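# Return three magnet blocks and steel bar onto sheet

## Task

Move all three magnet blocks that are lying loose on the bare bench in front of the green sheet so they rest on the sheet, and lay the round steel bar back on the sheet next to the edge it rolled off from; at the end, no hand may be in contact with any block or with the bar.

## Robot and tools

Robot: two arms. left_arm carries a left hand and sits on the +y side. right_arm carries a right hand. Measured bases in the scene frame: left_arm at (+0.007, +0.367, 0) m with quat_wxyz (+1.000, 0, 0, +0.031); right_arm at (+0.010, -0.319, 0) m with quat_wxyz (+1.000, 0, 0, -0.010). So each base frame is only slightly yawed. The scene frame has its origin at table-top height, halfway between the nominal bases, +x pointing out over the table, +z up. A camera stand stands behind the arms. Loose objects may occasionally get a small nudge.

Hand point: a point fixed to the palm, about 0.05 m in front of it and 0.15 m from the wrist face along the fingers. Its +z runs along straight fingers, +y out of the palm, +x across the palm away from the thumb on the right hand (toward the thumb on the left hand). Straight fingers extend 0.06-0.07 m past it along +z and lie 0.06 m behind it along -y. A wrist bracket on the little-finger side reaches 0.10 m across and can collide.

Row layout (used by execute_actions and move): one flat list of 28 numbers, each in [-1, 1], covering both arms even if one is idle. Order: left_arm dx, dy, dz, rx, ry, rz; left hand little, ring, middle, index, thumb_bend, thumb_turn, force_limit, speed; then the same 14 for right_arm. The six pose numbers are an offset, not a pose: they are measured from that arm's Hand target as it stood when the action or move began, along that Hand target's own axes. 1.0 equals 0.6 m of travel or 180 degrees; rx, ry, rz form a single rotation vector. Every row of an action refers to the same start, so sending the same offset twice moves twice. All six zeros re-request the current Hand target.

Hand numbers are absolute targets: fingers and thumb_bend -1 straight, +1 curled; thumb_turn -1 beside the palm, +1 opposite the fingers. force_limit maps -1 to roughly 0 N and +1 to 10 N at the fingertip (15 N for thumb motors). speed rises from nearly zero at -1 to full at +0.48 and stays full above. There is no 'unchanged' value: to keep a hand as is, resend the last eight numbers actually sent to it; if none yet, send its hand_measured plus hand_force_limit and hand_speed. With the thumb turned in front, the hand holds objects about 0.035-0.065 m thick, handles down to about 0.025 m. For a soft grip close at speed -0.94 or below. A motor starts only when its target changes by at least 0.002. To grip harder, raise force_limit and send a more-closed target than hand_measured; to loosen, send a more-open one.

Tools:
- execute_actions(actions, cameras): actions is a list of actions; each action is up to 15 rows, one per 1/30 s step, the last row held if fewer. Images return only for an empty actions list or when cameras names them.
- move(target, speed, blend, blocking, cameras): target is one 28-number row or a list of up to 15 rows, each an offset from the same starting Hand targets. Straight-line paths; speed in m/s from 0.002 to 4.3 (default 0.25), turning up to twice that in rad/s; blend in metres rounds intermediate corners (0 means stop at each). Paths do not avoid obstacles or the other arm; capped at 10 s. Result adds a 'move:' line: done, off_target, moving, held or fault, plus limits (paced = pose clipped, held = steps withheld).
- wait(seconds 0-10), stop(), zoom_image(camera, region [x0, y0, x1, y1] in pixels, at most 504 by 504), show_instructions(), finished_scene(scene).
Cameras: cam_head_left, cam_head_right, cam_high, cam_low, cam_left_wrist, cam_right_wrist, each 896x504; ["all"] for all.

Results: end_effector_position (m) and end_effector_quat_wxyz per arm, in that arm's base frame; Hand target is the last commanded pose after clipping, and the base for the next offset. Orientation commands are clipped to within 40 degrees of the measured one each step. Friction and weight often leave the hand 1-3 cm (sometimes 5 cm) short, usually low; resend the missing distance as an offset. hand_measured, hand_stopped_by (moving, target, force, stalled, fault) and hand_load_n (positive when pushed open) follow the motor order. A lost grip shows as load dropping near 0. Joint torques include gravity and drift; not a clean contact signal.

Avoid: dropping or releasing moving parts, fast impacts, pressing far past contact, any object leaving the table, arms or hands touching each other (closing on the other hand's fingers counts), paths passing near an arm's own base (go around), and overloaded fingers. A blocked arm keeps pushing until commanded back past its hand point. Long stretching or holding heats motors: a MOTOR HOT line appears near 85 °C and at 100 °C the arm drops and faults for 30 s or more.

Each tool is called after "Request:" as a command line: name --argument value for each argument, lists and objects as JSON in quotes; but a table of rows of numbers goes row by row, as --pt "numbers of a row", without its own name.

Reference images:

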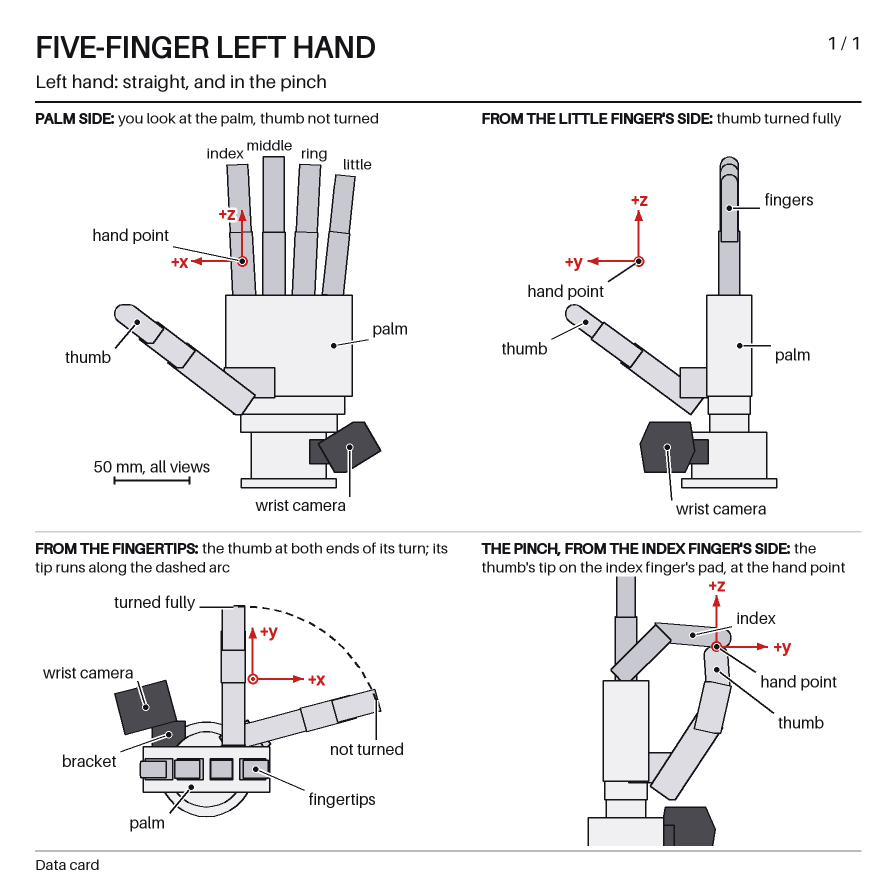

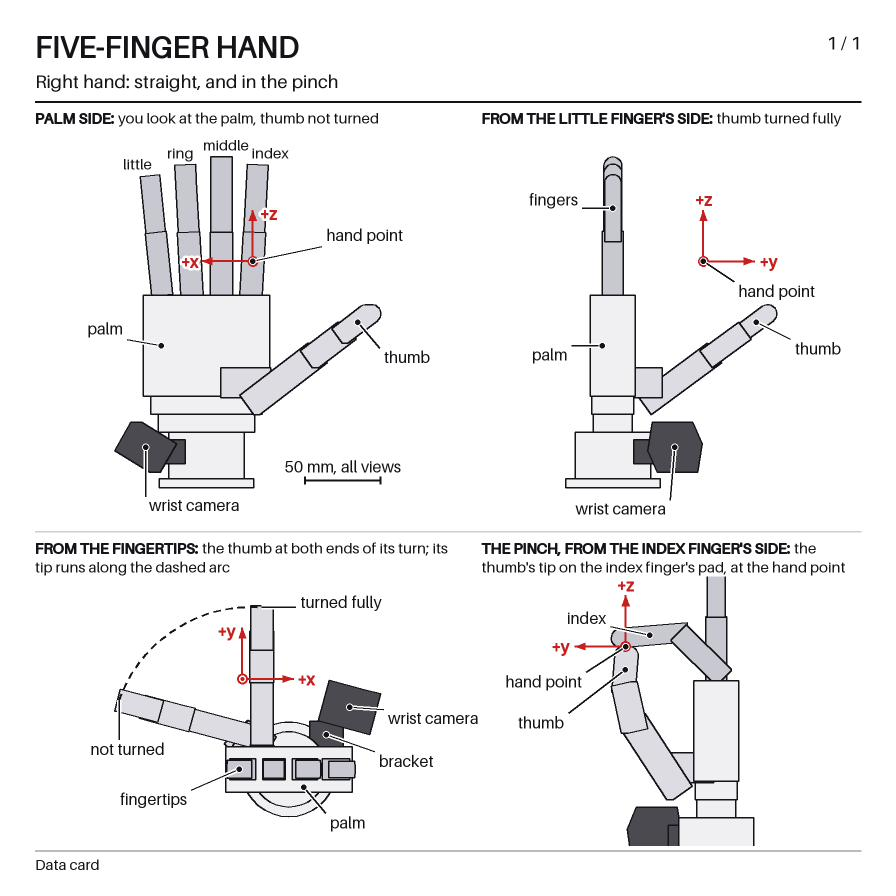

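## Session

Request:
execute_actions --actions '[]'

Request:
zoom_image --camera "cam_head_right" --region '[230, 150, 610, 360]'

Request:
zoom_image --camera "cam_head_left" --region '[220, 150, 600, 360]'

Request:
zoom_image --camera "cam_high" --region '[300, 100, 650, 320]'

Scene clock: 0.00 s.
left_arm: end_effector_position=(+0.1548, +0.0822, +0.2145) hand_measured=(-1.000, -1.000, -1.000, -1.000, -1.000, -1.000) hand_load_n=(+0.0, +0.0, +0.0, +0.0, +0.0, +0.0) hand_stopped_by=(target, target, target, target, target, target) hand_force_limit=0.00 hand_speed=-0.80 end_effector_quat_wxyz=(+0.135, -0.026, +0.990, -0.038) | right_arm: end_effector_position=(+0.1717, +0.2737, +0.1647) hand_measured=(-1.000, -1.000, -1.000, -1.000, -1.000, -1.000) hand_load_n=(+0.0, +0.0, +0.0, +0.0, +0.0, +0.0) hand_stopped_by=(target, target, target, target, target, target) hand_force_limit=0.00 hand_speed=-0.80 end_effector_quat_wxyz=(-0.015, +0.987, +0.129, +0.094)
Joint positions: left_arm=[0.275 0.606 0.828 -1.547 0.139 1.776] | right_arm=[1.144 1.28 1.075 -1.239 0.144 -0.696]
Joint velocities: within noise
Joint torques (N m): no reading
Heat: left arm: hottest elbow 35 °C; right arm: hottest elbow 36 °C.
Hand target: left_arm +0.1599, +0.0836, +0.2255; +0.148, -0.025, +0.988, -0.035 | right_arm +0.1757, +0.2824, +0.1747; -0.028, +0.986, +0.128, +0.102
camera_calibration:
cam_left_wrist: T_world_to_cam=[[-0.163532, -0.986279, 0.0226231, 0.101604], [-0.956049, 0.164094, 0.242988, 0.0855199], [-0.243366, 0.0181075, -0.969765, 0.35325], [0, 0, 0, 1]] pos_world=[0.184346, 0.0797798, 0.31949]
cam_right_wrist: T_world_to_cam=[[0.506414, -0.860826, 0.0502299, 0.140483], [-0.83052, -0.471261, 0.2969, 0.226509], [-0.231908, -0.192071, -0.953587, 0.365514], [0, 0, 0, 1]] pos_world=[0.201743, 0.29788, 0.274242]

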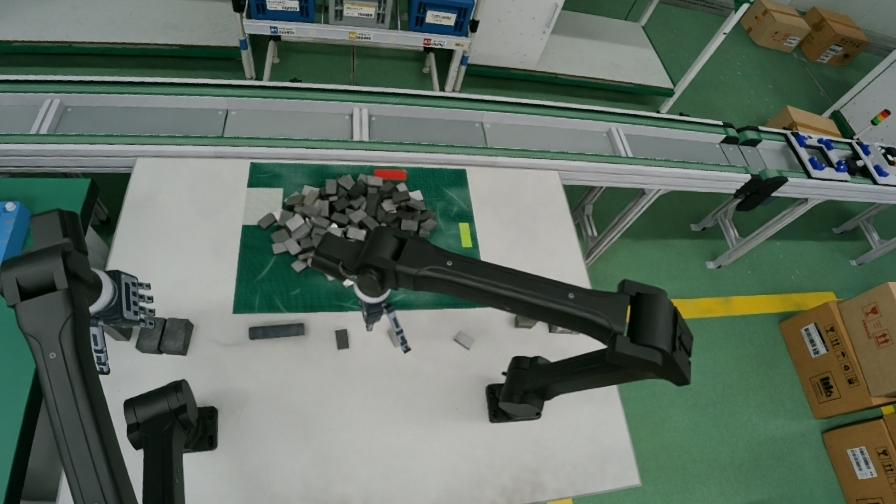

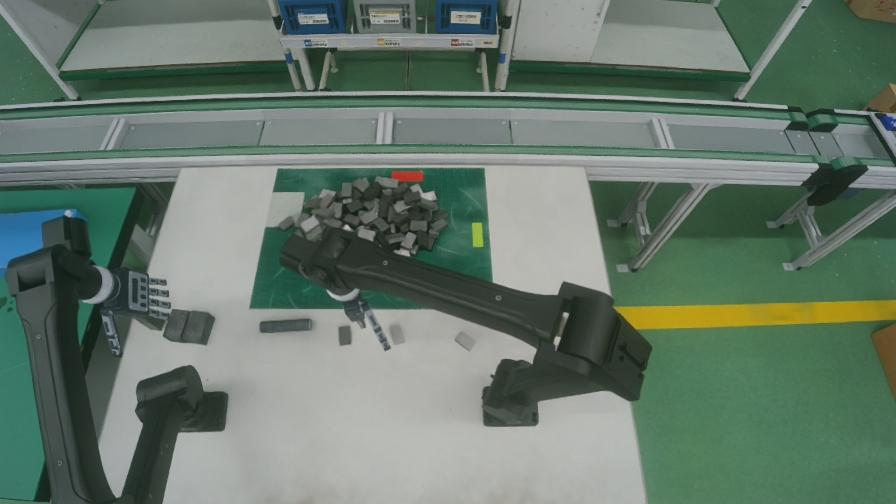

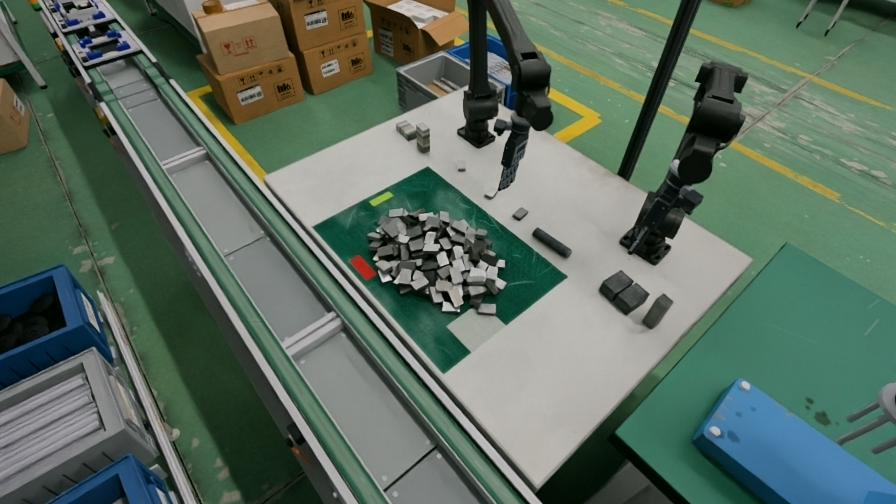

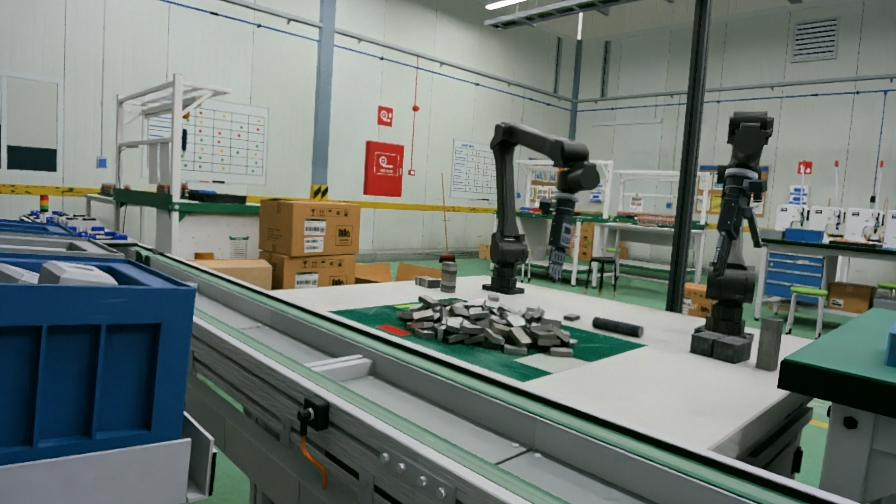

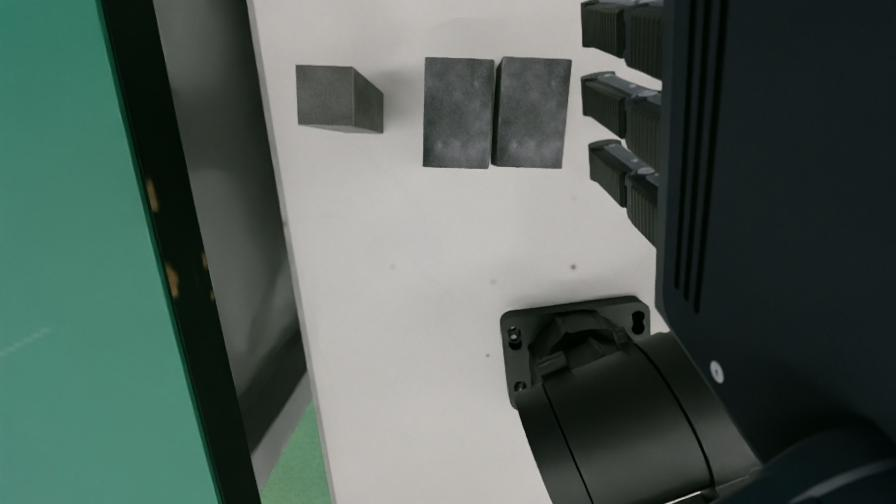

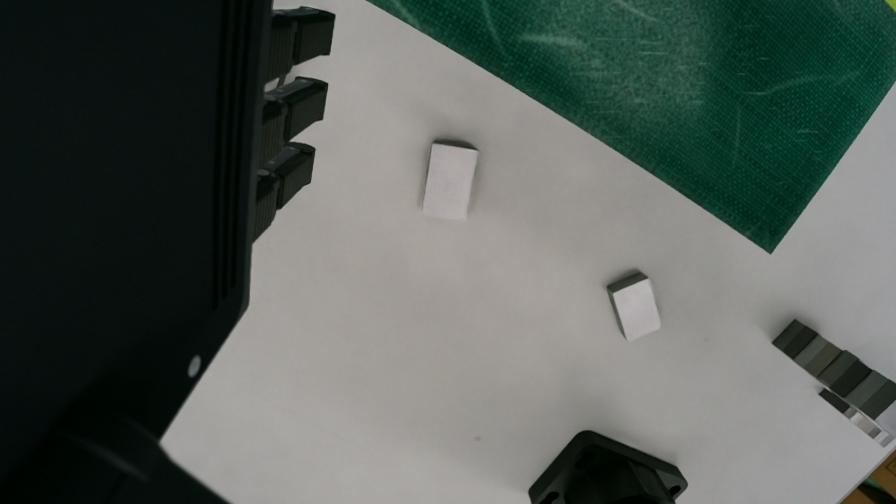

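Scaled by 1.326 from the camera's 896x504 image, which has a finer 1280x720 frame.

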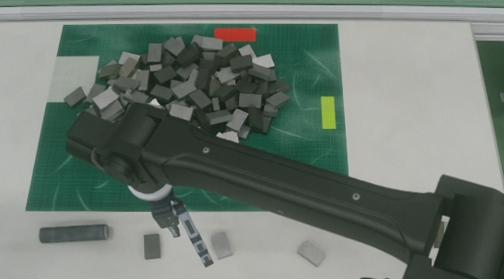

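Scaled by 1.326 from the camera's 896x504 image, which has a finer 1280x720 frame.

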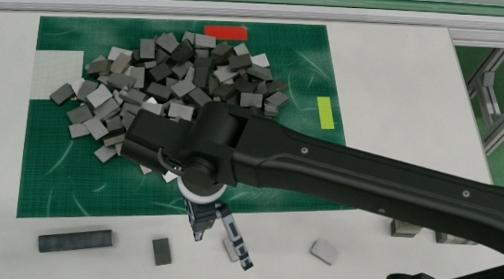

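Scaled by 1.440 from the camera's 896x504 image, which has a finer 1280x720 frame.

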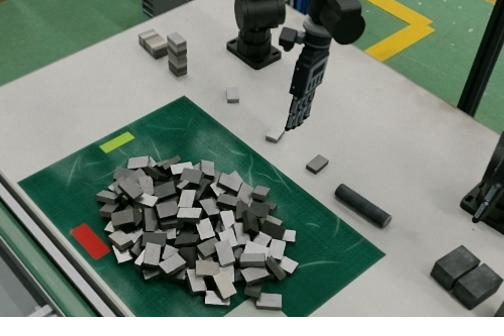

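Request:
move --pt "-0.0842 -0.1605 -0.0227 -0.0444 0.0293 -0.23 -1 -1 -1 -1 -0.9 1 0 0 0.2413 0.3317 -0.1208 -0.0338 -0.0193 0.2898 -1 -1 -1 -1 -1 -1 0 -0.8" --pt "0.2027 -0.477 0.0733 -0.0887 0.0586 -0.4601 -1 -1 -1 -1 -0.9 1 0 0 0.2228 0.708 -0.102 -0.0676 -0.0385 0.5796 -1 -1 -1 -1 -1 -1 0 -0.8" --speed 0.35 --blend '[0.04,0]' --cameras '["cam_left_wrist","cam_head_right"]'

Request:
zoom_image --camera "cam_head_right" --region '[230, 250, 510, 360]'

Scene clock: 60.70 s.
left_arm: end_effector_position=(+0.0672, -0.2071, +0.1716) hand_measured=(-1.000, -1.000, -1.000, -1.000, -0.900, +1.000) hand_load_n=(+0.0, +0.0, +0.0, -0.5, +0.0, +0.0) hand_stopped_by=(target, target, target, target, target, target) hand_force_limit=0.00 hand_speed=0.00 end_effector_quat_wxyz=(+0.001, +0.682, -0.731, -0.002) | right_arm: end_effector_position=(+0.3863, -0.0977, +0.2380) hand_measured=(-1.000, -1.000, -1.000, -1.000, -1.000, -1.000) hand_load_n=(+0.0, +0.0, +0.0, +0.0, +0.0, +0.0) hand_stopped_by=(target, target, target, target, target, target) hand_force_limit=0.00 hand_speed=-0.80 end_effector_quat_wxyz=(+0.007, +0.712, -0.702, -0.012)
Joint positions: left_arm=[-0.944 0.908 0.826 -1.492 0.003 -0.876] | right_arm=[-0.277 1.572 1.559 -1.586 0 -0.29]
Joint torques (N m): left_arm=[-2.02 -3.72 8.35 0.44 0.01 -0.23] | right_arm=[1.9 -7.82 14.46 0.02 0.02 0.26]
Heat: left arm: hottest elbow 39 °C; right arm: hottest elbow 44 °C.
Hand target: left_arm +0.0680, -0.2115, +0.1701; +0.000, +0.685, -0.729, +0.000 | right_arm +0.3998, -0.1000, +0.2500; +0.000, +0.707, -0.707, +0.000
Off the commanded pose: left_arm 0.005 m, 0 deg | right_arm 0.018 m, 2 deg.
move: off_target (right_arm)
camera_calibration:
cam_left_wrist: T_world_to_cam=[[0.960331, -0.278798, -0.00603407, -0.121222], [-0.238231, -0.831461, 0.501916, -0.239189], [-0.14495, -0.480568, -0.864896, 0.16765], [0, 0, 0, 1]] pos_world=[0.0837315, -0.152105, 0.26432]
Images, in order (width x height): cam_head_right 896x504, cam_left_wrist 896x504.

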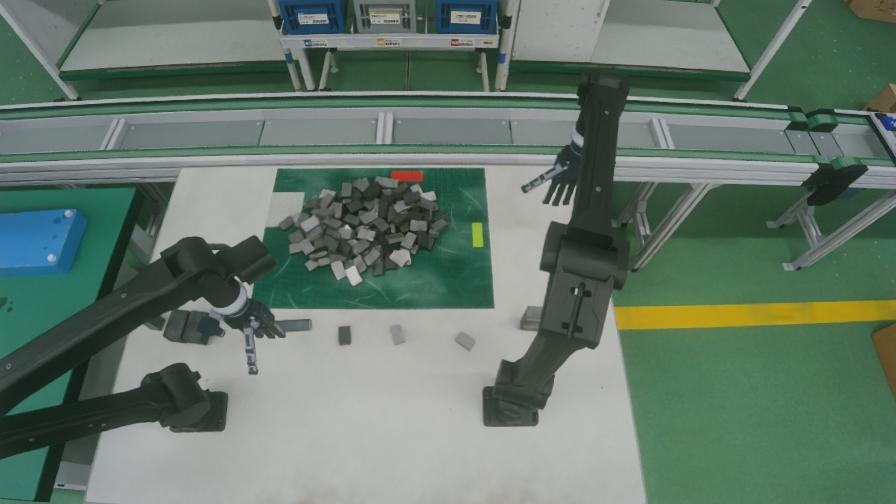

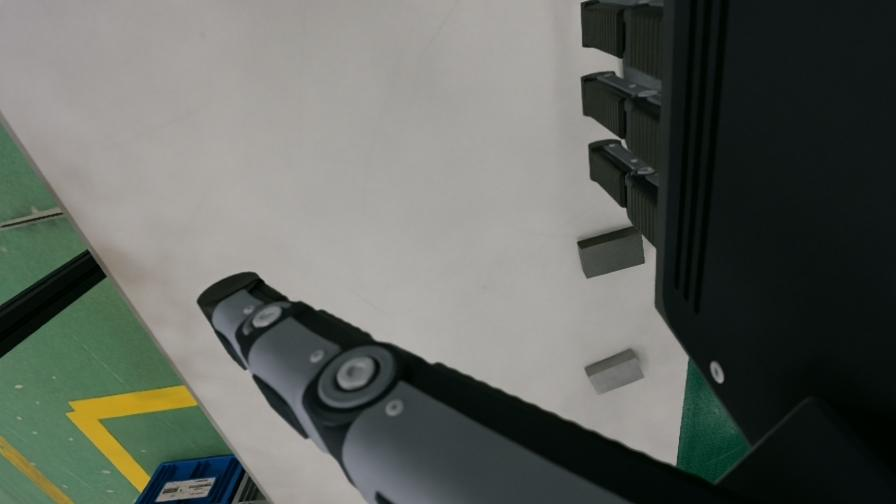

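Scaled by 1.800 from the camera's 896x504 image, which has a finer 1280x720 frame.

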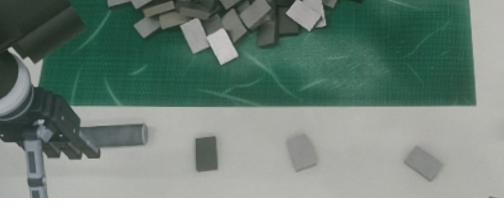

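Request:
move --pt "0 0 0.1367 0 0 0 -1 -1 -1 -1 -0.9 1 0 0 0 0 0 0 0 0 -1 -1 -1 -1 -1 -1 0 -0.8" --pt "0.0195 -0.2383 0.1333 0 0 0 -1 -1 -1 -1 -0.9 1 0 0 0 0 0 0 0 0 -1 -1 -1 -1 -1 -1 0 -0.8" --pt "0.0198 -0.1798 0.1167 0 0 0 -1 -1 -1 -1 -0.9 1 0 0 0 0 0 0 0 0 -1 -1 -1 -1 -1 -1 0 -0.8" --pt "0.0743 -0.1082 -0.0333 0.0868 0.086 0.1489 -1 -1 -1 -1 -0.9 1 0 0 0 0 0 0 0 0 -1 -1 -1 -1 -1 -1 0 -0.8" --pt "0.1938 -0.1209 0.1168 0.2605 0.258 0.4468 -1 -1 -0.5 -1 -0.6 1 -0.4 0 0 0 0 0 0 0 -1 -1 -1 -1 -1 -1 0 -0.8" --speed '[0.25,0.055,0.15,0.35,0.4]' --blend '[0,0,0.01,0.03,0]' --cameras '["cam_left_wrist","cam_head_right","cam_high"]'

Request:
zoom_image --camera "cam_high" --region '[440, 150, 640, 300]'

Scene clock: 99.53 s.
left_arm: end_effector_position=(+0.1274, -0.3318, +0.1020) hand_measured=(-1.000, -1.000, -0.500, -1.000, -0.600, +1.000) hand_load_n=(+0.0, +0.0, +0.0, +0.0, +0.0, +0.0) hand_stopped_by=(target, target, target, target, target, target) hand_force_limit=-0.40 hand_speed=0.00 end_effector_quat_wxyz=(-0.020, +0.019, +0.867, -0.497) | right_arm: end_effector_position=(+0.3863, -0.0977, +0.2380) hand_measured=(-1.000, -1.000, -1.000, -1.000, -1.000, -1.000) hand_load_n=(+0.0, +0.0, +0.0, +0.0, +0.0, +0.0) hand_stopped_by=(target, target, target, target, target, target) hand_force_limit=0.00 hand_speed=-0.80 end_effector_quat_wxyz=(+0.007, +0.712, -0.702, -0.012)
Joint positions: left_arm=[-0.862 0.978 0.475 -0.183 0.645 0.437] | right_arm=[-0.277 1.572 1.559 -1.586 0 -0.29]
Joint torques (N m): left_arm=[-0.32 -4.95 8.29 2 0.49 0.18] | right_arm=[1.73 -8.12 14.53 0.06 0.01 0.25]
Heat: left arm: hottest elbow 40 °C; right arm: hottest elbow 46 °C.
Hand target: left_arm +0.1330, -0.3320, +0.0999; -0.013, +0.023, +0.866, -0.500 | right_arm +0.3997, -0.1000, +0.2500; +0.000, +0.707, -0.707, +0.000
Off the commanded pose: left_arm 0.006 m, 1 deg | right_arm 0.018 m, 2 deg.
move: off_target (right_arm)
camera_calibration:
cam_left_wrist: T_world_to_cam=[[-0.224007, -0.484788, 0.845459, -0.218567], [-0.814882, 0.569022, 0.110373, 0.284431], [-0.534592, -0.664225, -0.52251, 0.0101007], [0, 0, 0, 1]] pos_world=[0.188217, -0.261097, 0.158674]
Images, in order (width x height): cam_head_right 896x504, cam_high 896x504, cam_left_wrist 896x504.

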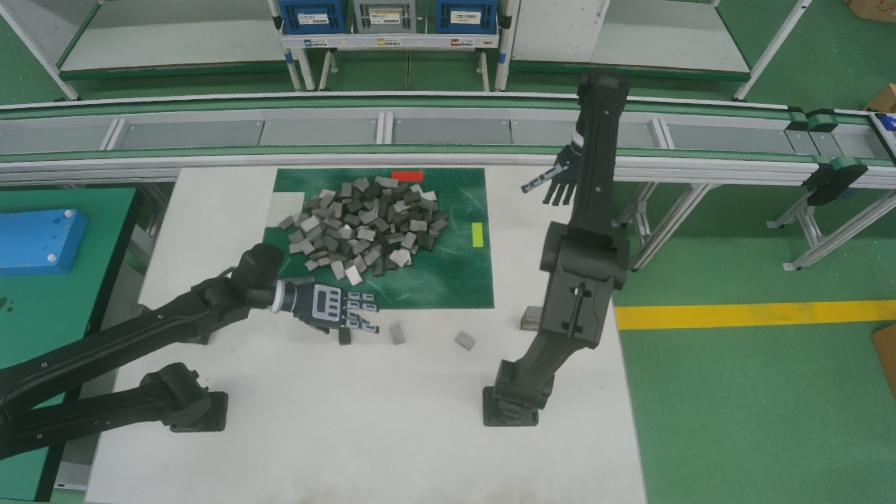

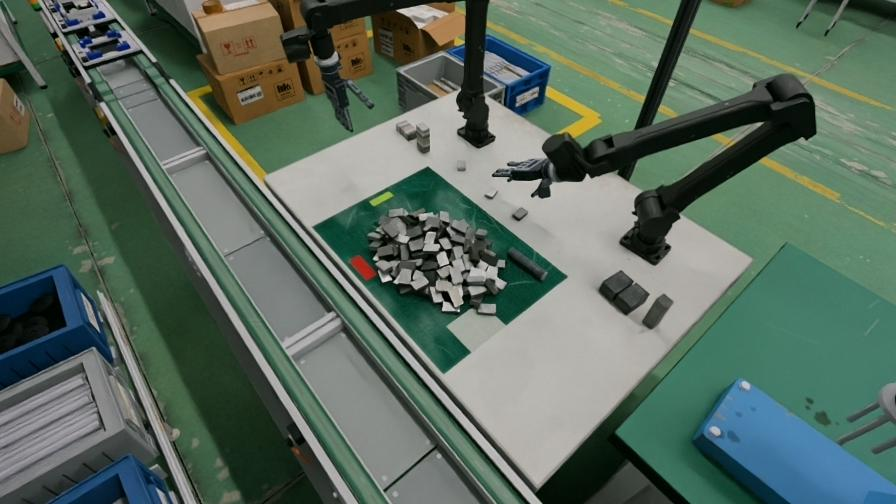

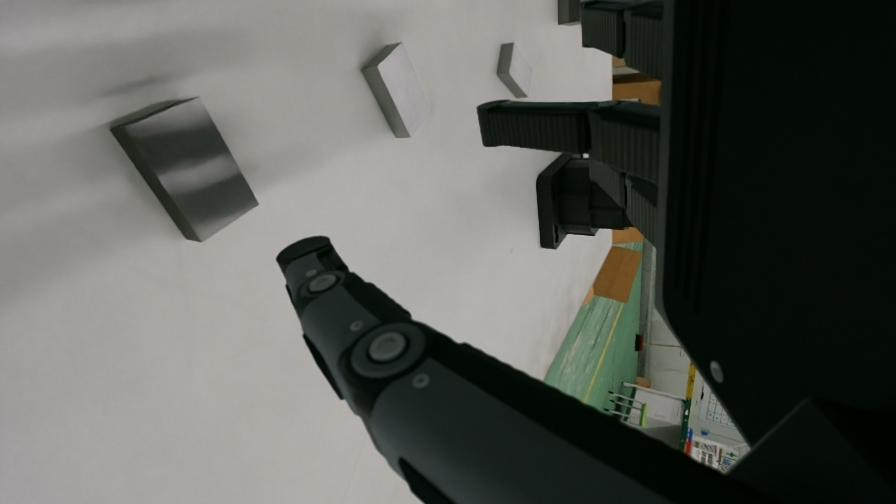

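Scaled by 2.520 from the camera's 896x504 image, which has a finer 1280x720 frame.

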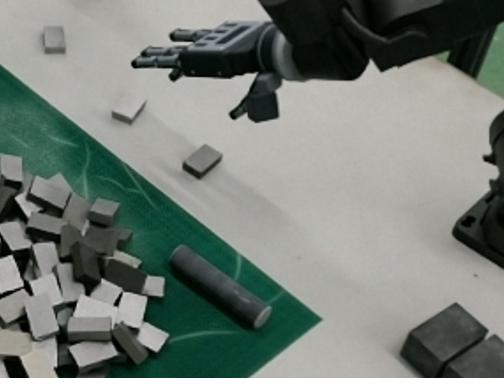

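Request:
move --pt "-0.0152 0.1155 0.0697 0 -0.0144 -0.0083 -1 -1 -0.5 -1 -0.6 1 -0.4 0 0 0 0 0 0 0 -1 -1 -1 -1 -1 -1 0 -0.8" --pt "-0.0152 0.1155 0.0697 0 -0.0144 -0.0083 -1 -1 0.6 -1 -0.6 1 -0.4 -0.8 0 0 0 0 0 0 -1 -1 -1 -1 -1 -1 0 -0.8" --pt "-0.0152 0.065 0.0405 0 -0.0144 -0.0083 -1 -1 0.6 -1 -0.6 1 -0.4 -0.8 0 0 0 0 0 0 -1 -1 -1 -1 -1 -1 0 -0.8" --pt "-0.2257 0.005 0.1445 0 -0.0144 -0.0083 -1 -1 0.6 -1 -0.6 1 -0.4 -0.8 0 0 0 0 0 0 -1 -1 -1 -1 -1 -1 0 -0.8" --speed '[0.15,0.1,0.1,0.15]' --cameras '["cam_left_wrist","cam_head_right"]'

Request:
zoom_image --camera "cam_head_right" --region '[230, 250, 510, 360]'

Scene clock: 146.33 s.
left_arm: end_effector_position=(+0.2440, -0.3985, +0.0380) hand_measured=(-1.000, -1.000, +0.126, -1.000, -0.602, +1.000) hand_load_n=(+0.0, +0.0, +3.5, +0.0, +3.0, +0.0) hand_stopped_by=(target, target, force, target, target, target) hand_force_limit=-0.40 hand_speed=-0.80 end_effector_quat_wxyz=(-0.015, -0.011, +0.873, -0.488) | right_arm: end_effector_position=(+0.3863, -0.0977, +0.2380) hand_measured=(-1.000, -1.000, -1.000, -1.000, -1.000, -1.000) hand_load_n=(+0.0, +0.0, +0.0, +0.0, +0.0, +0.0) hand_stopped_by=(target, target, target, target, target, target) hand_force_limit=0.00 hand_speed=-0.80 end_effector_quat_wxyz=(+0.007, +0.712, -0.702, -0.012)
Joint positions: left_arm=[-0.756 1.502 0.706 0.054 0.683 0.481] | right_arm=[-0.277 1.572 1.559 -1.586 0 -0.29]
Joint torques (N m): left_arm=[-0.79 -10.4 10.8 0.94 0.59 0.13] | right_arm=[1.73 -8.06 14.5 0.06 0.01 0.25]
Heat: left arm: hottest elbow 40 °C; right arm: hottest elbow 48 °C.
Hand target: left_arm +0.2645, -0.4126, +0.0540; +0.000, +0.000, +0.866, -0.500 | right_arm +0.3997, -0.1000, +0.2500; +0.000, +0.707, -0.707, +0.000
Off the commanded pose: left_arm 0.029 m, 3 deg | right_arm 0.018 m, 2 deg.
move: off_target (left_arm, right_arm)
camera_calibration:
cam_left_wrist: T_world_to_cam=[[-0.179379, -0.514768, 0.838354, -0.193242], [-0.842721, 0.520088, 0.139032, 0.410705], [-0.507587, -0.681559, -0.527098, -0.0185761], [0, 0, 0, 1]] pos_world=[0.302017, -0.325738, 0.0951126]
Images, in order (width x height): cam_head_right 896x504, cam_left_wrist 896x504.

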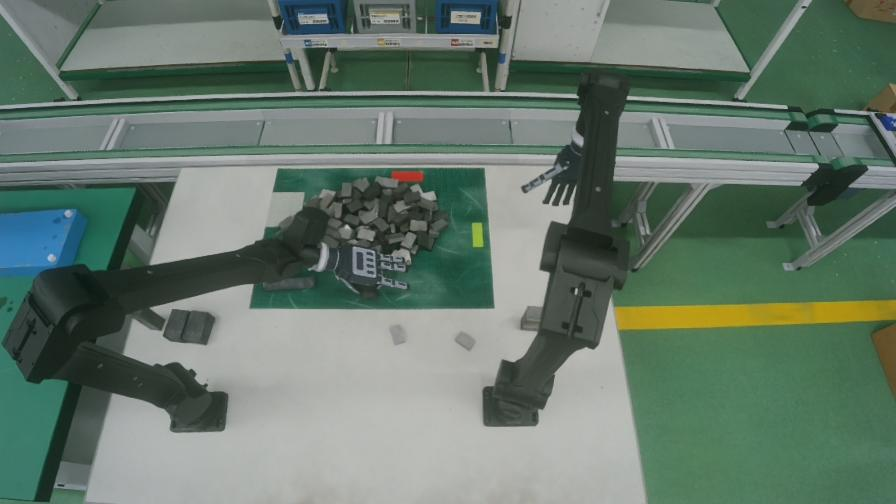

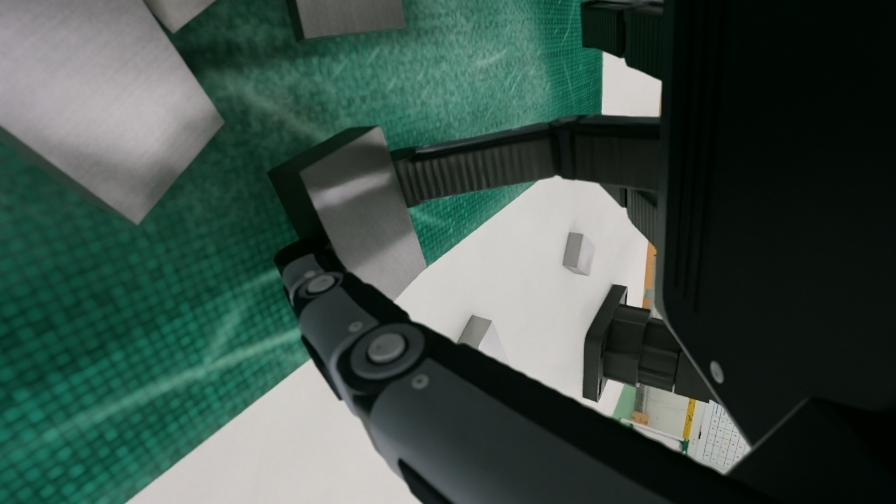

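Scaled by 1.800 from the camera's 896x504 image, which has a finer 1280x720 frame.

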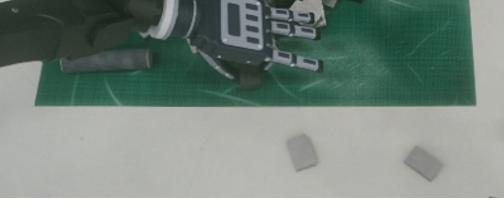

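Request:
move --pt "0 0.0152 0.0088 0 0 0 -1 -1 0.6 -1 -0.6 1 -0.4 -0.8 0 0 0 0 0 0 -1 -1 -1 -1 -1 -1 0 -0.8" --pt "0 0.0152 0.0088 0 0 0 -1 -1 -0.5 -1 -0.8 1 -0.4 -0.5 0 0 0 0 0 0 -1 -1 -1 -1 -1 -1 0 -0.8" --pt "0 -0.0722 -0.0417 0 0 0 -1 -1 -0.5 -1 -0.6 1 -0.4 -0.4 0 0 0 0 0 0 -1 -1 -1 -1 -1 -1 0 -0.8" --pt "0.2142 -0.1075 0.033 0 -0.065 -0.0375 -1 -1 -0.5 -1 -0.6 1 -0.4 -0.4 0 0 0 0 0 0 -1 -1 -1 -1 -1 -1 0 -0.8" --speed '[0.04,0.1,0.15,0.3]' --cameras '["cam_left_wrist"]'

Scene clock: 186.53 s.
left_arm: end_effector_position=(+0.1406, -0.4578, +0.0943) hand_measured=(-1.000, -1.000, -0.500, -1.000, -0.600, +1.000) hand_load_n=(+0.0, +0.0, +0.0, +0.0, +0.0, +0.0) hand_stopped_by=(target, target, target, target, target, target) hand_force_limit=-0.40 hand_speed=-0.40 end_effector_quat_wxyz=(+0.061, -0.100, +0.866, -0.486) | right_arm: end_effector_position=(+0.3863, -0.0977, +0.2380) hand_measured=(-1.000, -1.000, -1.000, -1.000, -1.000, -1.000) hand_load_n=(+0.0, +0.0, +0.0, +0.0, +0.0, +0.0) hand_stopped_by=(target, target, target, target, target, target) hand_force_limit=0.00 hand_speed=-0.80 end_effector_quat_wxyz=(+0.007, +0.712, -0.702, -0.012)
Joint positions: left_arm=[-1.163 1.28 0.644 0.082 0.143 0.099] | right_arm=[-0.277 1.572 1.559 -1.586 0 -0.29]
Joint torques (N m): left_arm=[-1.9 -9.47 7.83 2.24 0.04 -0.22] | right_arm=[1.55 -8 14.5 0.05 0.01 0.25]
Heat: left arm: hottest elbow 44 °C; right arm: hottest elbow 48 °C.
Hand target: left_arm +0.1360, -0.4619, +0.0998; +0.059, -0.102, +0.860, -0.496 | right_arm +0.3997, -0.1000, +0.2500; +0.000, +0.707, -0.707, +0.000
Off the commanded pose: left_arm 0.008 m, 1 deg | right_arm 0.018 m, 2 deg.
move: off_target (right_arm); target 2's new numbers were sent with left_arm's hand 0.031 m and 4 deg from that target; target 3's new numbers were sent with left_arm's hand 0.026 m and 3 deg from that target
camera_calibration:
cam_left_wrist: T_world_to_cam=[[-0.0953959, -0.547226, 0.831531, -0.315498], [-0.945063, 0.31216, 0.0970102, 0.269717], [-0.312657, -0.776595, -0.546942, -0.150941], [0, 0, 0, 1]] pos_world=[0.17761, -0.374064, 0.153626]
Images, in order (width x height): cam_left_wrist 896x504.

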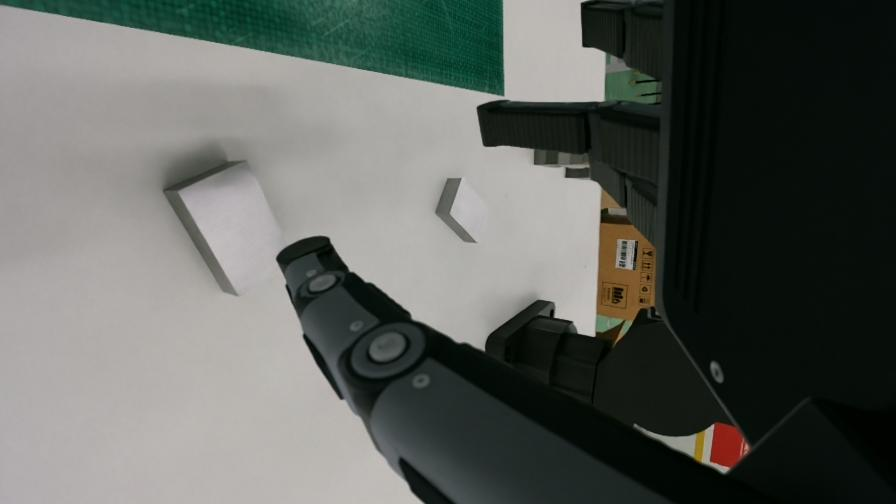

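Request:
move --pt "0.0117 0.1173 0.0665 0 0 0 -1 -1 -0.5 -1 -0.6 1 -0.4 0 0 0 0 0 0 0 -1 -1 -1 -1 -1 -1 0 -0.8" --pt "0.0117 0.1173 0.0665 0 0 0 -1 -1 0.6 -1 -0.6 1 -0.4 -0.8 0 0 0 0 0 0 -1 -1 -1 -1 -1 -1 0 -0.8" --pt "0.0117 0.0668 0.0373 0 0 0 -1 -1 0.6 -1 -0.6 1 -0.4 -0.8 0 0 0 0 0 0 -1 -1 -1 -1 -1 -1 0 -0.8" --pt "-0.1762 0.0077 0.14 0 0 0 -1 -1 0.6 -1 -0.6 1 -0.4 -0.8 0 0 0 0 0 0 -1 -1 -1 -1 -1 -1 0 -0.8" --pt "-0.1762 0.0228 0.1488 0 0 0 -1 -1 0.6 -1 -0.6 1 -0.4 -0.8 0 0 0 0 0 0 -1 -1 -1 -1 -1 -1 0 -0.8" --speed '[0.15,0.1,0.1,0.15,0.05]' --cameras '["cam_left_wrist"]'

Scene clock: 242.10 s.
left_arm: end_effector_position=(+0.2368, -0.4854, +0.0233) hand_measured=(-1.000, -1.000, +0.126, -1.000, -0.602, +1.000) hand_load_n=(+0.0, +0.0, +3.0, +0.0, +3.5, +0.5) hand_stopped_by=(target, target, force, target, target, target) hand_force_limit=-0.40 hand_speed=-0.80 end_effector_quat_wxyz=(+0.043, -0.114, +0.873, -0.472) | right_arm: end_effector_position=(+0.3863, -0.0977, +0.2380) hand_measured=(-1.000, -1.000, -1.000, -1.000, -1.000, -1.000) hand_load_n=(+0.0, +0.0, +0.0, +0.0, +0.0, +0.0) hand_stopped_by=(target, target, target, target, target, target) hand_force_limit=0.00 hand_speed=-0.80 end_effector_quat_wxyz=(+0.007, +0.712, -0.702, -0.012)
Joint positions: left_arm=[-0.969 1.622 0.789 0.215 0.317 0.179] | right_arm=[-0.277 1.572 1.559 -1.586 0 -0.29]
Joint torques (N m): left_arm=[-0.79 -12.16 10.29 2.24 0.34 0.16] | right_arm=[1.55 -8 14.49 0.05 0.02 0.26]
Heat: left arm: hottest elbow 41 °C; right arm: hottest elbow 49 °C.
Hand target: left_arm +0.2551, -0.5059, +0.0434; +0.059, -0.101, +0.860, -0.496 | right_arm +0.3997, -0.1000, +0.2500; +0.000, +0.707, -0.707, +0.000
Off the commanded pose: left_arm 0.034 m, 4 deg | right_arm 0.018 m, 2 deg.
move: off_target (left_arm, right_arm)
camera_calibration:
cam_left_wrist: T_world_to_cam=[[-0.0510568, -0.56903, 0.82073, -0.28326], [-0.940623, 0.30355, 0.151943, 0.369595], [-0.335593, -0.76424, -0.550741, -0.16959], [0, 0, 0, 1]] pos_world=[0.276274, -0.402982, 0.0829233]
Images, in order (width x height): cam_left_wrist 896x504.

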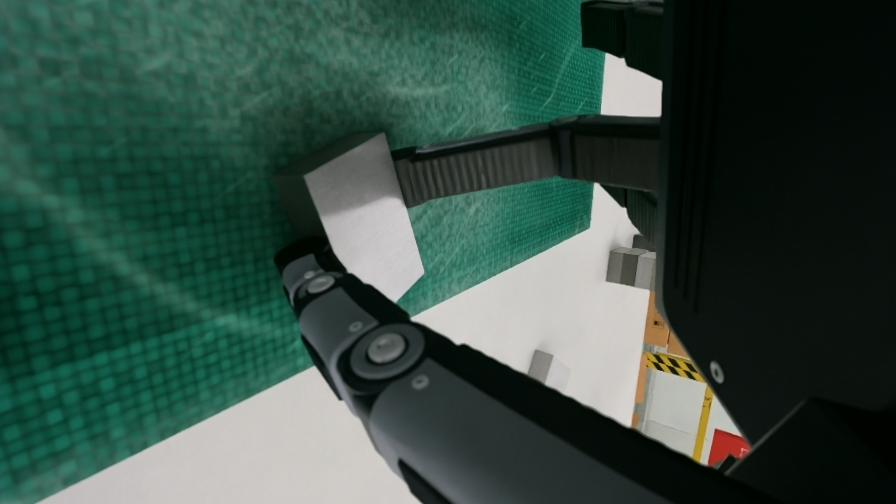

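Request:
move --pt "0 0 0 0 0 0 -1 -1 -0.5 -1 -0.8 1 -0.4 -0.5 0 0 0 0 0 0 -1 -1 -1 -1 -1 -1 0 -0.8" --pt "0 -0.0866 -0.05 0 0 0 -1 -1 -0.5 -1 -0.6 1 -0.4 -0.4 0 0 0 0 0 0 -1 -1 -1 -1 -1 -1 0 -0.8" --pt "0.2693 -0.152 0.0745 0 -0.1275 -0.0736 -1 -1 -0.5 -1 -0.6 1 -0.4 -0.4 0 0 0 0 0 0 -1 -1 -1 -1 -1 -1 0 -0.8" --speed '[0.1,0.15,0.3]' --cameras '["cam_left_wrist","cam_head_right"]'

Request:
zoom_image --camera "cam_head_right" --region '[230, 250, 510, 360]'

Scene clock: 262.73 s.
left_arm: end_effector_position=(+0.1153, -0.6049, +0.0837) hand_measured=(-1.000, -1.000, -0.500, -1.000, -0.600, +1.000) hand_load_n=(+0.0, +0.0, +0.0, +0.0, +0.0, +0.0) hand_stopped_by=(target, target, target, target, target, target) hand_force_limit=-0.40 hand_speed=-0.40 end_effector_quat_wxyz=(+0.177, -0.286, +0.824, -0.457) | right_arm: end_effector_position=(+0.3863, -0.0977, +0.2380) hand_measured=(-1.000, -1.000, -1.000, -1.000, -1.000, -1.000) hand_load_n=(+0.0, +0.0, +0.0, +0.0, +0.0, +0.0) hand_stopped_by=(target, target, target, target, target, target) hand_force_limit=0.00 hand_speed=-0.80 end_effector_quat_wxyz=(+0.007, +0.712, -0.702, -0.012)
Joint positions: left_arm=[-1.466 1.642 1.021 -0.015 -0.502 -0.306] | right_arm=[-0.277 1.572 1.559 -1.586 0 -0.29]
Joint torques (N m): left_arm=[-1.38 -13.16 11.82 1.07 -0.24 -0.22] | right_arm=[1.61 -8.18 14.48 0.03 0.01 0.25]
Heat: left arm: hottest elbow 41 °C; right arm: hottest elbow 49 °C.
Hand target: left_arm +0.1177, -0.6256, +0.0999; +0.171, -0.296, +0.814, -0.470 | right_arm +0.3997, -0.1000, +0.2500; +0.000, +0.707, -0.707, +0.000
Off the commanded pose: left_arm 0.026 m, 2 deg | right_arm 0.018 m, 2 deg.
move: off_target (left_arm, right_arm); target 2's new numbers were sent with left_arm's hand 0.026 m and 2 deg from that target
camera_calibration:
cam_left_wrist: T_world_to_cam=[[0.139893, -0.545221, 0.826538, -0.415095], [-0.988033, -0.131629, 0.0803983, 0.0306841], [0.0649613, -0.827894, -0.55711, -0.352533], [0, 0, 0, 1]] pos_world=[0.111287, -0.514139, 0.144225]
Images, in order (width x height): cam_head_right 896x504, cam_left_wrist 896x504.

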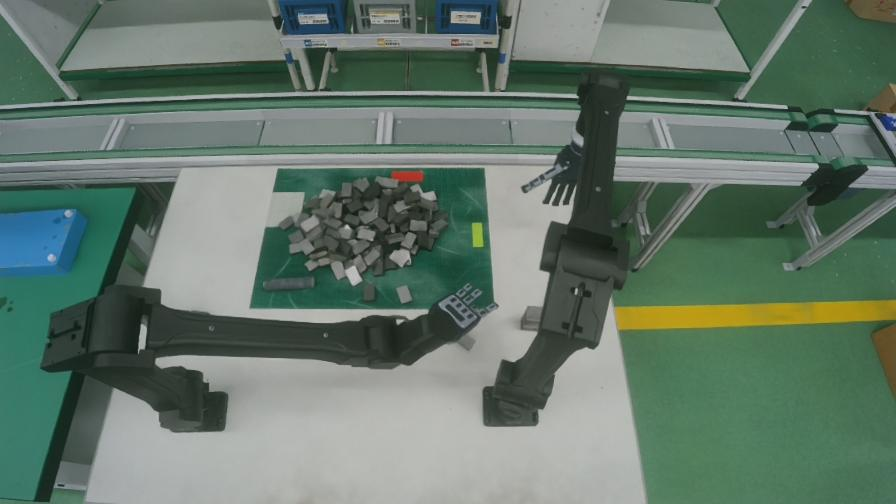

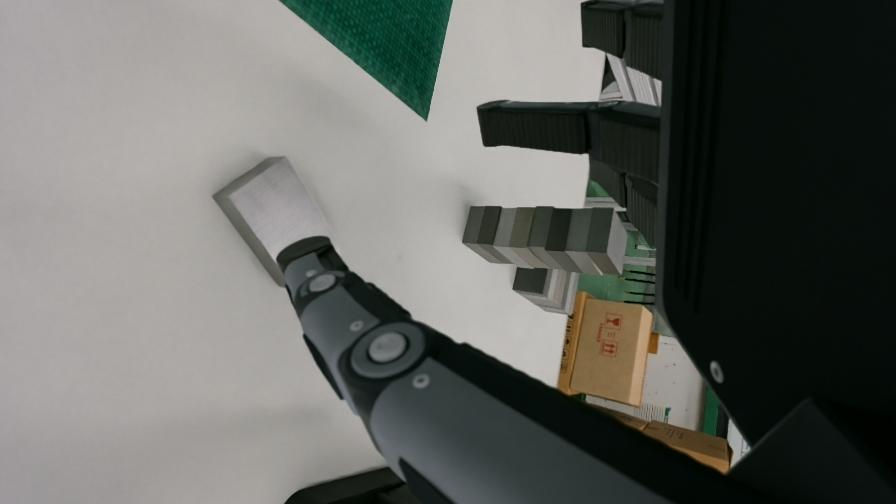

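Scaled by 1.800 from the camera's 896x504 image, which has a finer 1280x720 frame.

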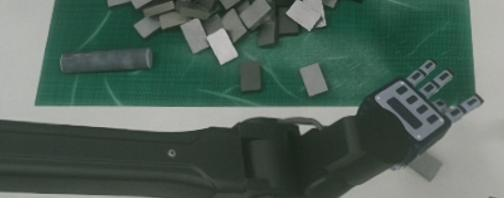

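Request:
move --pt "0.0175 -0.008 0.0137 0 -0.0289 -0.0167 -1 -1 -0.5 -1 -0.6 1 -0.4 0 0 0 0 0 0 0 -1 -1 -1 -1 -1 -1 0 -0.8" --pt "0.0111 0.0998 0.067 0 -0.0289 -0.0167 -1 -1 -0.5 -1 -0.6 1 -0.4 0 0 0 0 0 0 0 -1 -1 -1 -1 -1 -1 0 -0.8" --speed '[0.2,0.12]' --cameras '["cam_left_wrist"]'

Scene clock: 287.67 s.
left_arm: end_effector_position=(+0.1202, -0.6295, +0.0309) hand_measured=(-1.000, -1.000, -0.500, -1.000, -0.600, +1.000) hand_load_n=(+0.0, +0.0, +0.0, +0.0, +0.0, +0.0) hand_stopped_by=(target, target, target, target, target, target) hand_force_limit=-0.40 hand_speed=0.00 end_effector_quat_wxyz=(+0.201, -0.334, +0.801, -0.455) | right_arm: end_effector_position=(+0.3863, -0.0977, +0.2380) hand_measured=(-1.000, -1.000, -1.000, -1.000, -1.000, -1.000) hand_load_n=(+0.0, +0.0, +0.0, +0.0, +0.0, +0.0) hand_stopped_by=(target, target, target, target, target, target) hand_force_limit=0.00 hand_speed=-0.80 end_effector_quat_wxyz=(+0.007, +0.712, -0.702, -0.012)
Joint positions: left_arm=[-1.49 1.8 1.065 0.069 -0.613 -0.404] | right_arm=[-0.277 1.572 1.559 -1.586 0 -0.29]
Joint torques (N m): left_arm=[-1.73 -14.74 7.41 1.98 -0.21 -0.2] | right_arm=[1.79 -8.29 14.49 0.03 0.01 0.27]
Heat: left arm: hottest elbow 45 °C; right arm: hottest elbow 49 °C.
Hand target: left_arm +0.1158, -0.6335, +0.0279; +0.196, -0.338, +0.797, -0.460 | right_arm +0.3997, -0.1000, +0.2500; +0.000, +0.707, -0.707, +0.000
Off the commanded pose: left_arm 0.007 m, 1 deg | right_arm 0.018 m, 2 deg.
move: off_target (right_arm)
camera_calibration:
cam_left_wrist: T_world_to_cam=[[0.197804, -0.50842, 0.838083, -0.369796], [-0.966718, -0.242707, 0.0809273, -0.036063], [0.162264, -0.826198, -0.539507, -0.413829], [0, 0, 0, 1]] pos_world=[0.105434, -0.538669, 0.0895747]
Images, in order (width x height): cam_left_wrist 896x504.

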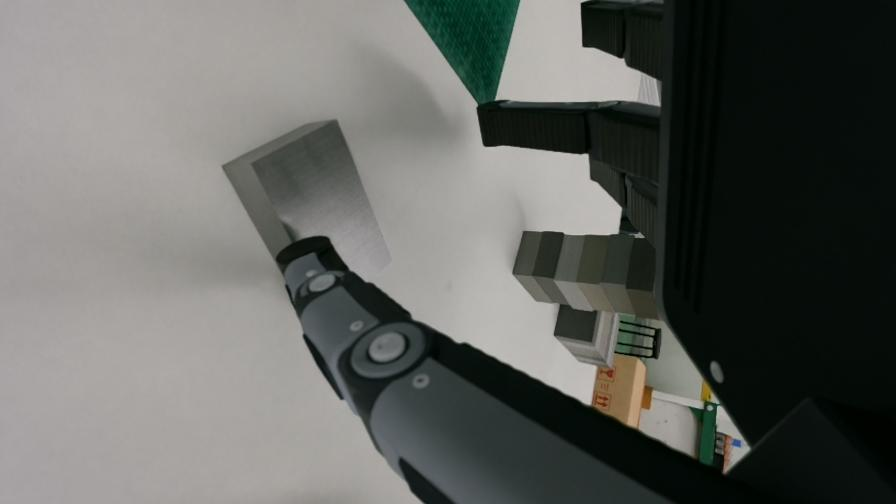

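Request:
move --pt "0.0008 0.0112 -0.0194 0 0 0 -1 -1 -0.5 -1 -0.6 1 -0.4 0 0 0 0 0 0 0 -1 -1 -1 -1 -1 -1 0 -0.8" --pt "0.0008 0.0198 -0.0143 0 0 0 -1 -1 -0.5 -1 -0.6 1 -0.4 0 0 0 0 0 0 0 -1 -1 -1 -1 -1 -1 0 -0.8" --speed '[0.2,0.12]' --cameras '["cam_left_wrist"]'

Scene clock: 301.67 s.
left_arm: end_effector_position=(+0.1116, -0.6218, +0.0225) hand_measured=(-1.000, -1.000, -0.500, -1.000, -0.600, +1.000) hand_load_n=(+0.0, +0.0, +0.0, +0.0, +0.0, +0.0) hand_stopped_by=(target, target, target, target, target, target) hand_force_limit=-0.40 hand_speed=0.00 end_effector_quat_wxyz=(+0.202, -0.334, +0.802, -0.453) | right_arm: end_effector_position=(+0.3863, -0.0977, +0.2380) hand_measured=(-1.000, -1.000, -1.000, -1.000, -1.000, -1.000) hand_load_n=(+0.0, +0.0, +0.0, +0.0, +0.0, +0.0) hand_stopped_by=(target, target, target, target, target, target) hand_force_limit=0.00 hand_speed=-0.80 end_effector_quat_wxyz=(+0.007, +0.712, -0.702, -0.012)
Joint positions: left_arm=[-1.505 1.8 1.037 0.085 -0.626 -0.417] | right_arm=[-0.277 1.572 1.559 -1.586 0 -0.29]
Joint torques (N m): left_arm=[-1.96 -15.03 6.87 1.98 -0.3 -0.21] | right_arm=[1.73 -8.12 14.45 0.03 0.01 0.26]
Heat: left arm: hottest elbow 43 °C; right arm: hottest elbow 49 °C.
Hand target: left_arm +0.1058, -0.6246, +0.0219; +0.196, -0.338, +0.797, -0.460 | right_arm +0.3997, -0.1000, +0.2500; +0.000, +0.707, -0.707, +0.000
Off the commanded pose: left_arm 0.006 m, 1 deg | right_arm 0.018 m, 2 deg.
move: off_target (right_arm)
camera_calibration:
cam_left_wrist: T_world_to_cam=[[0.198213, -0.511342, 0.836206, -0.35892], [-0.966601, -0.243383, 0.0802929, -0.042216], [0.162461, -0.824193, -0.542505, -0.409312], [0, 0, 0, 1]] pos_world=[0.096834, -0.531157, 0.0814671]
Images, in order (width x height): cam_left_wrist 896x504.

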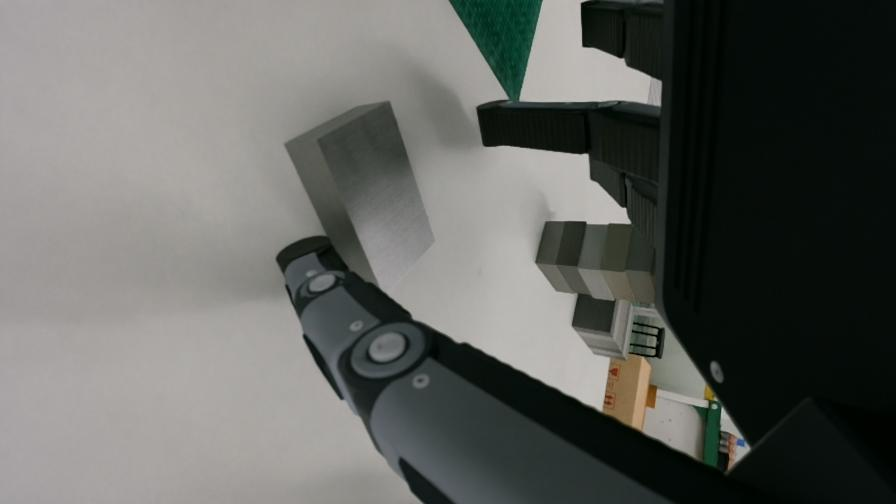

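Request:
move --pt "0 0 0 0 0 0 -1 -1 0.6 -1 -0.6 1 -0.4 -0.8 0 0 0 0 0 0 -1 -1 -1 -1 -1 -1 0 -0.8" --pt "0 -0.0505 -0.0292 0 0 0 -1 -1 0.6 -1 -0.6 1 -0.4 -0.8 0 0 0 0 0 0 -1 -1 -1 -1 -1 -1 0 -0.8" --pt "-0.1486 -0.1432 0.1412 0 0 0 -1 -1 0.6 -1 -0.6 1 -0.4 -0.8 0 0 0 0 0 0 -1 -1 -1 -1 -1 -1 0 -0.8" --pt "-0.1486 -0.1323 0.1474 0 0 0 -1 -1 0.6 -1 -0.6 1 -0.4 -0.8 0 0 0 0 0 0 -1 -1 -1 -1 -1 -1 0 -0.8" --speed '[0.15,0.1,0.15,0.05]' --cameras '["cam_left_wrist"]'

Scene clock: 325.80 s.
left_arm: end_effector_position=(+0.2404, -0.6154, +0.0239) hand_measured=(-1.000, -1.000, +0.126, -1.000, -0.602, +1.000) hand_load_n=(+0.0, +0.0, +3.5, +0.0, +3.5, +1.0) hand_stopped_by=(target, target, force, target, target, target) hand_force_limit=-0.40 hand_speed=-0.80 end_effector_quat_wxyz=(+0.195, -0.342, +0.811, -0.433) | right_arm: end_effector_position=(+0.3863, -0.0977, +0.2380) hand_measured=(-1.000, -1.000, -1.000, -1.000, -1.000, -1.000) hand_load_n=(+0.0, +0.0, +0.0, +0.0, +0.0, +0.0) hand_stopped_by=(target, target, target, target, target, target) hand_force_limit=0.00 hand_speed=-0.80 end_effector_quat_wxyz=(+0.007, +0.712, -0.702, -0.012)
Joint positions: left_arm=[-1.253 1.836 1.114 0.078 -0.416 -0.271] | right_arm=[-0.277 1.572 1.559 -1.586 0 -0.29]
Joint torques (N m): left_arm=[-1.2 -15.33 11.36 2.22 0 0.15] | right_arm=[1.73 -7.94 14.52 0.03 0.01 0.25]
Heat: left arm: hottest elbow 41 °C; right arm: hottest elbow 50 °C.
Hand target: left_arm +0.2515, -0.6413, +0.0465; +0.196, -0.338, +0.797, -0.460 | right_arm +0.3997, -0.1000, +0.2500; +0.000, +0.707, -0.707, +0.000
Off the commanded pose: left_arm 0.036 m, 3 deg | right_arm 0.018 m, 2 deg.
move: off_target (left_arm, right_arm)
camera_calibration:
cam_left_wrist: T_world_to_cam=[[0.231981, -0.536318, 0.81151, -0.405179], [-0.961011, -0.255421, 0.105913, 0.0743991], [0.150474, -0.80444, -0.57466, -0.408406], [0, 0, 0, 1]] pos_world=[0.226946, -0.52684, 0.0862317]
Images, in order (width x height): cam_left_wrist 896x504.

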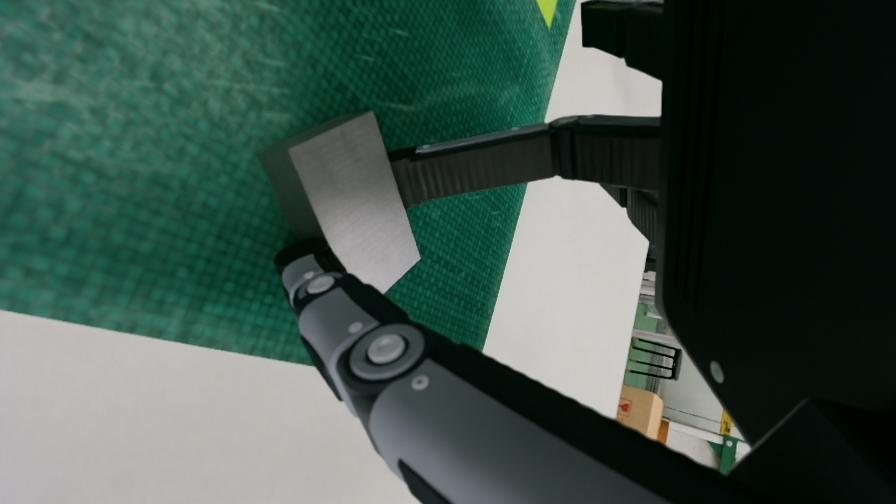

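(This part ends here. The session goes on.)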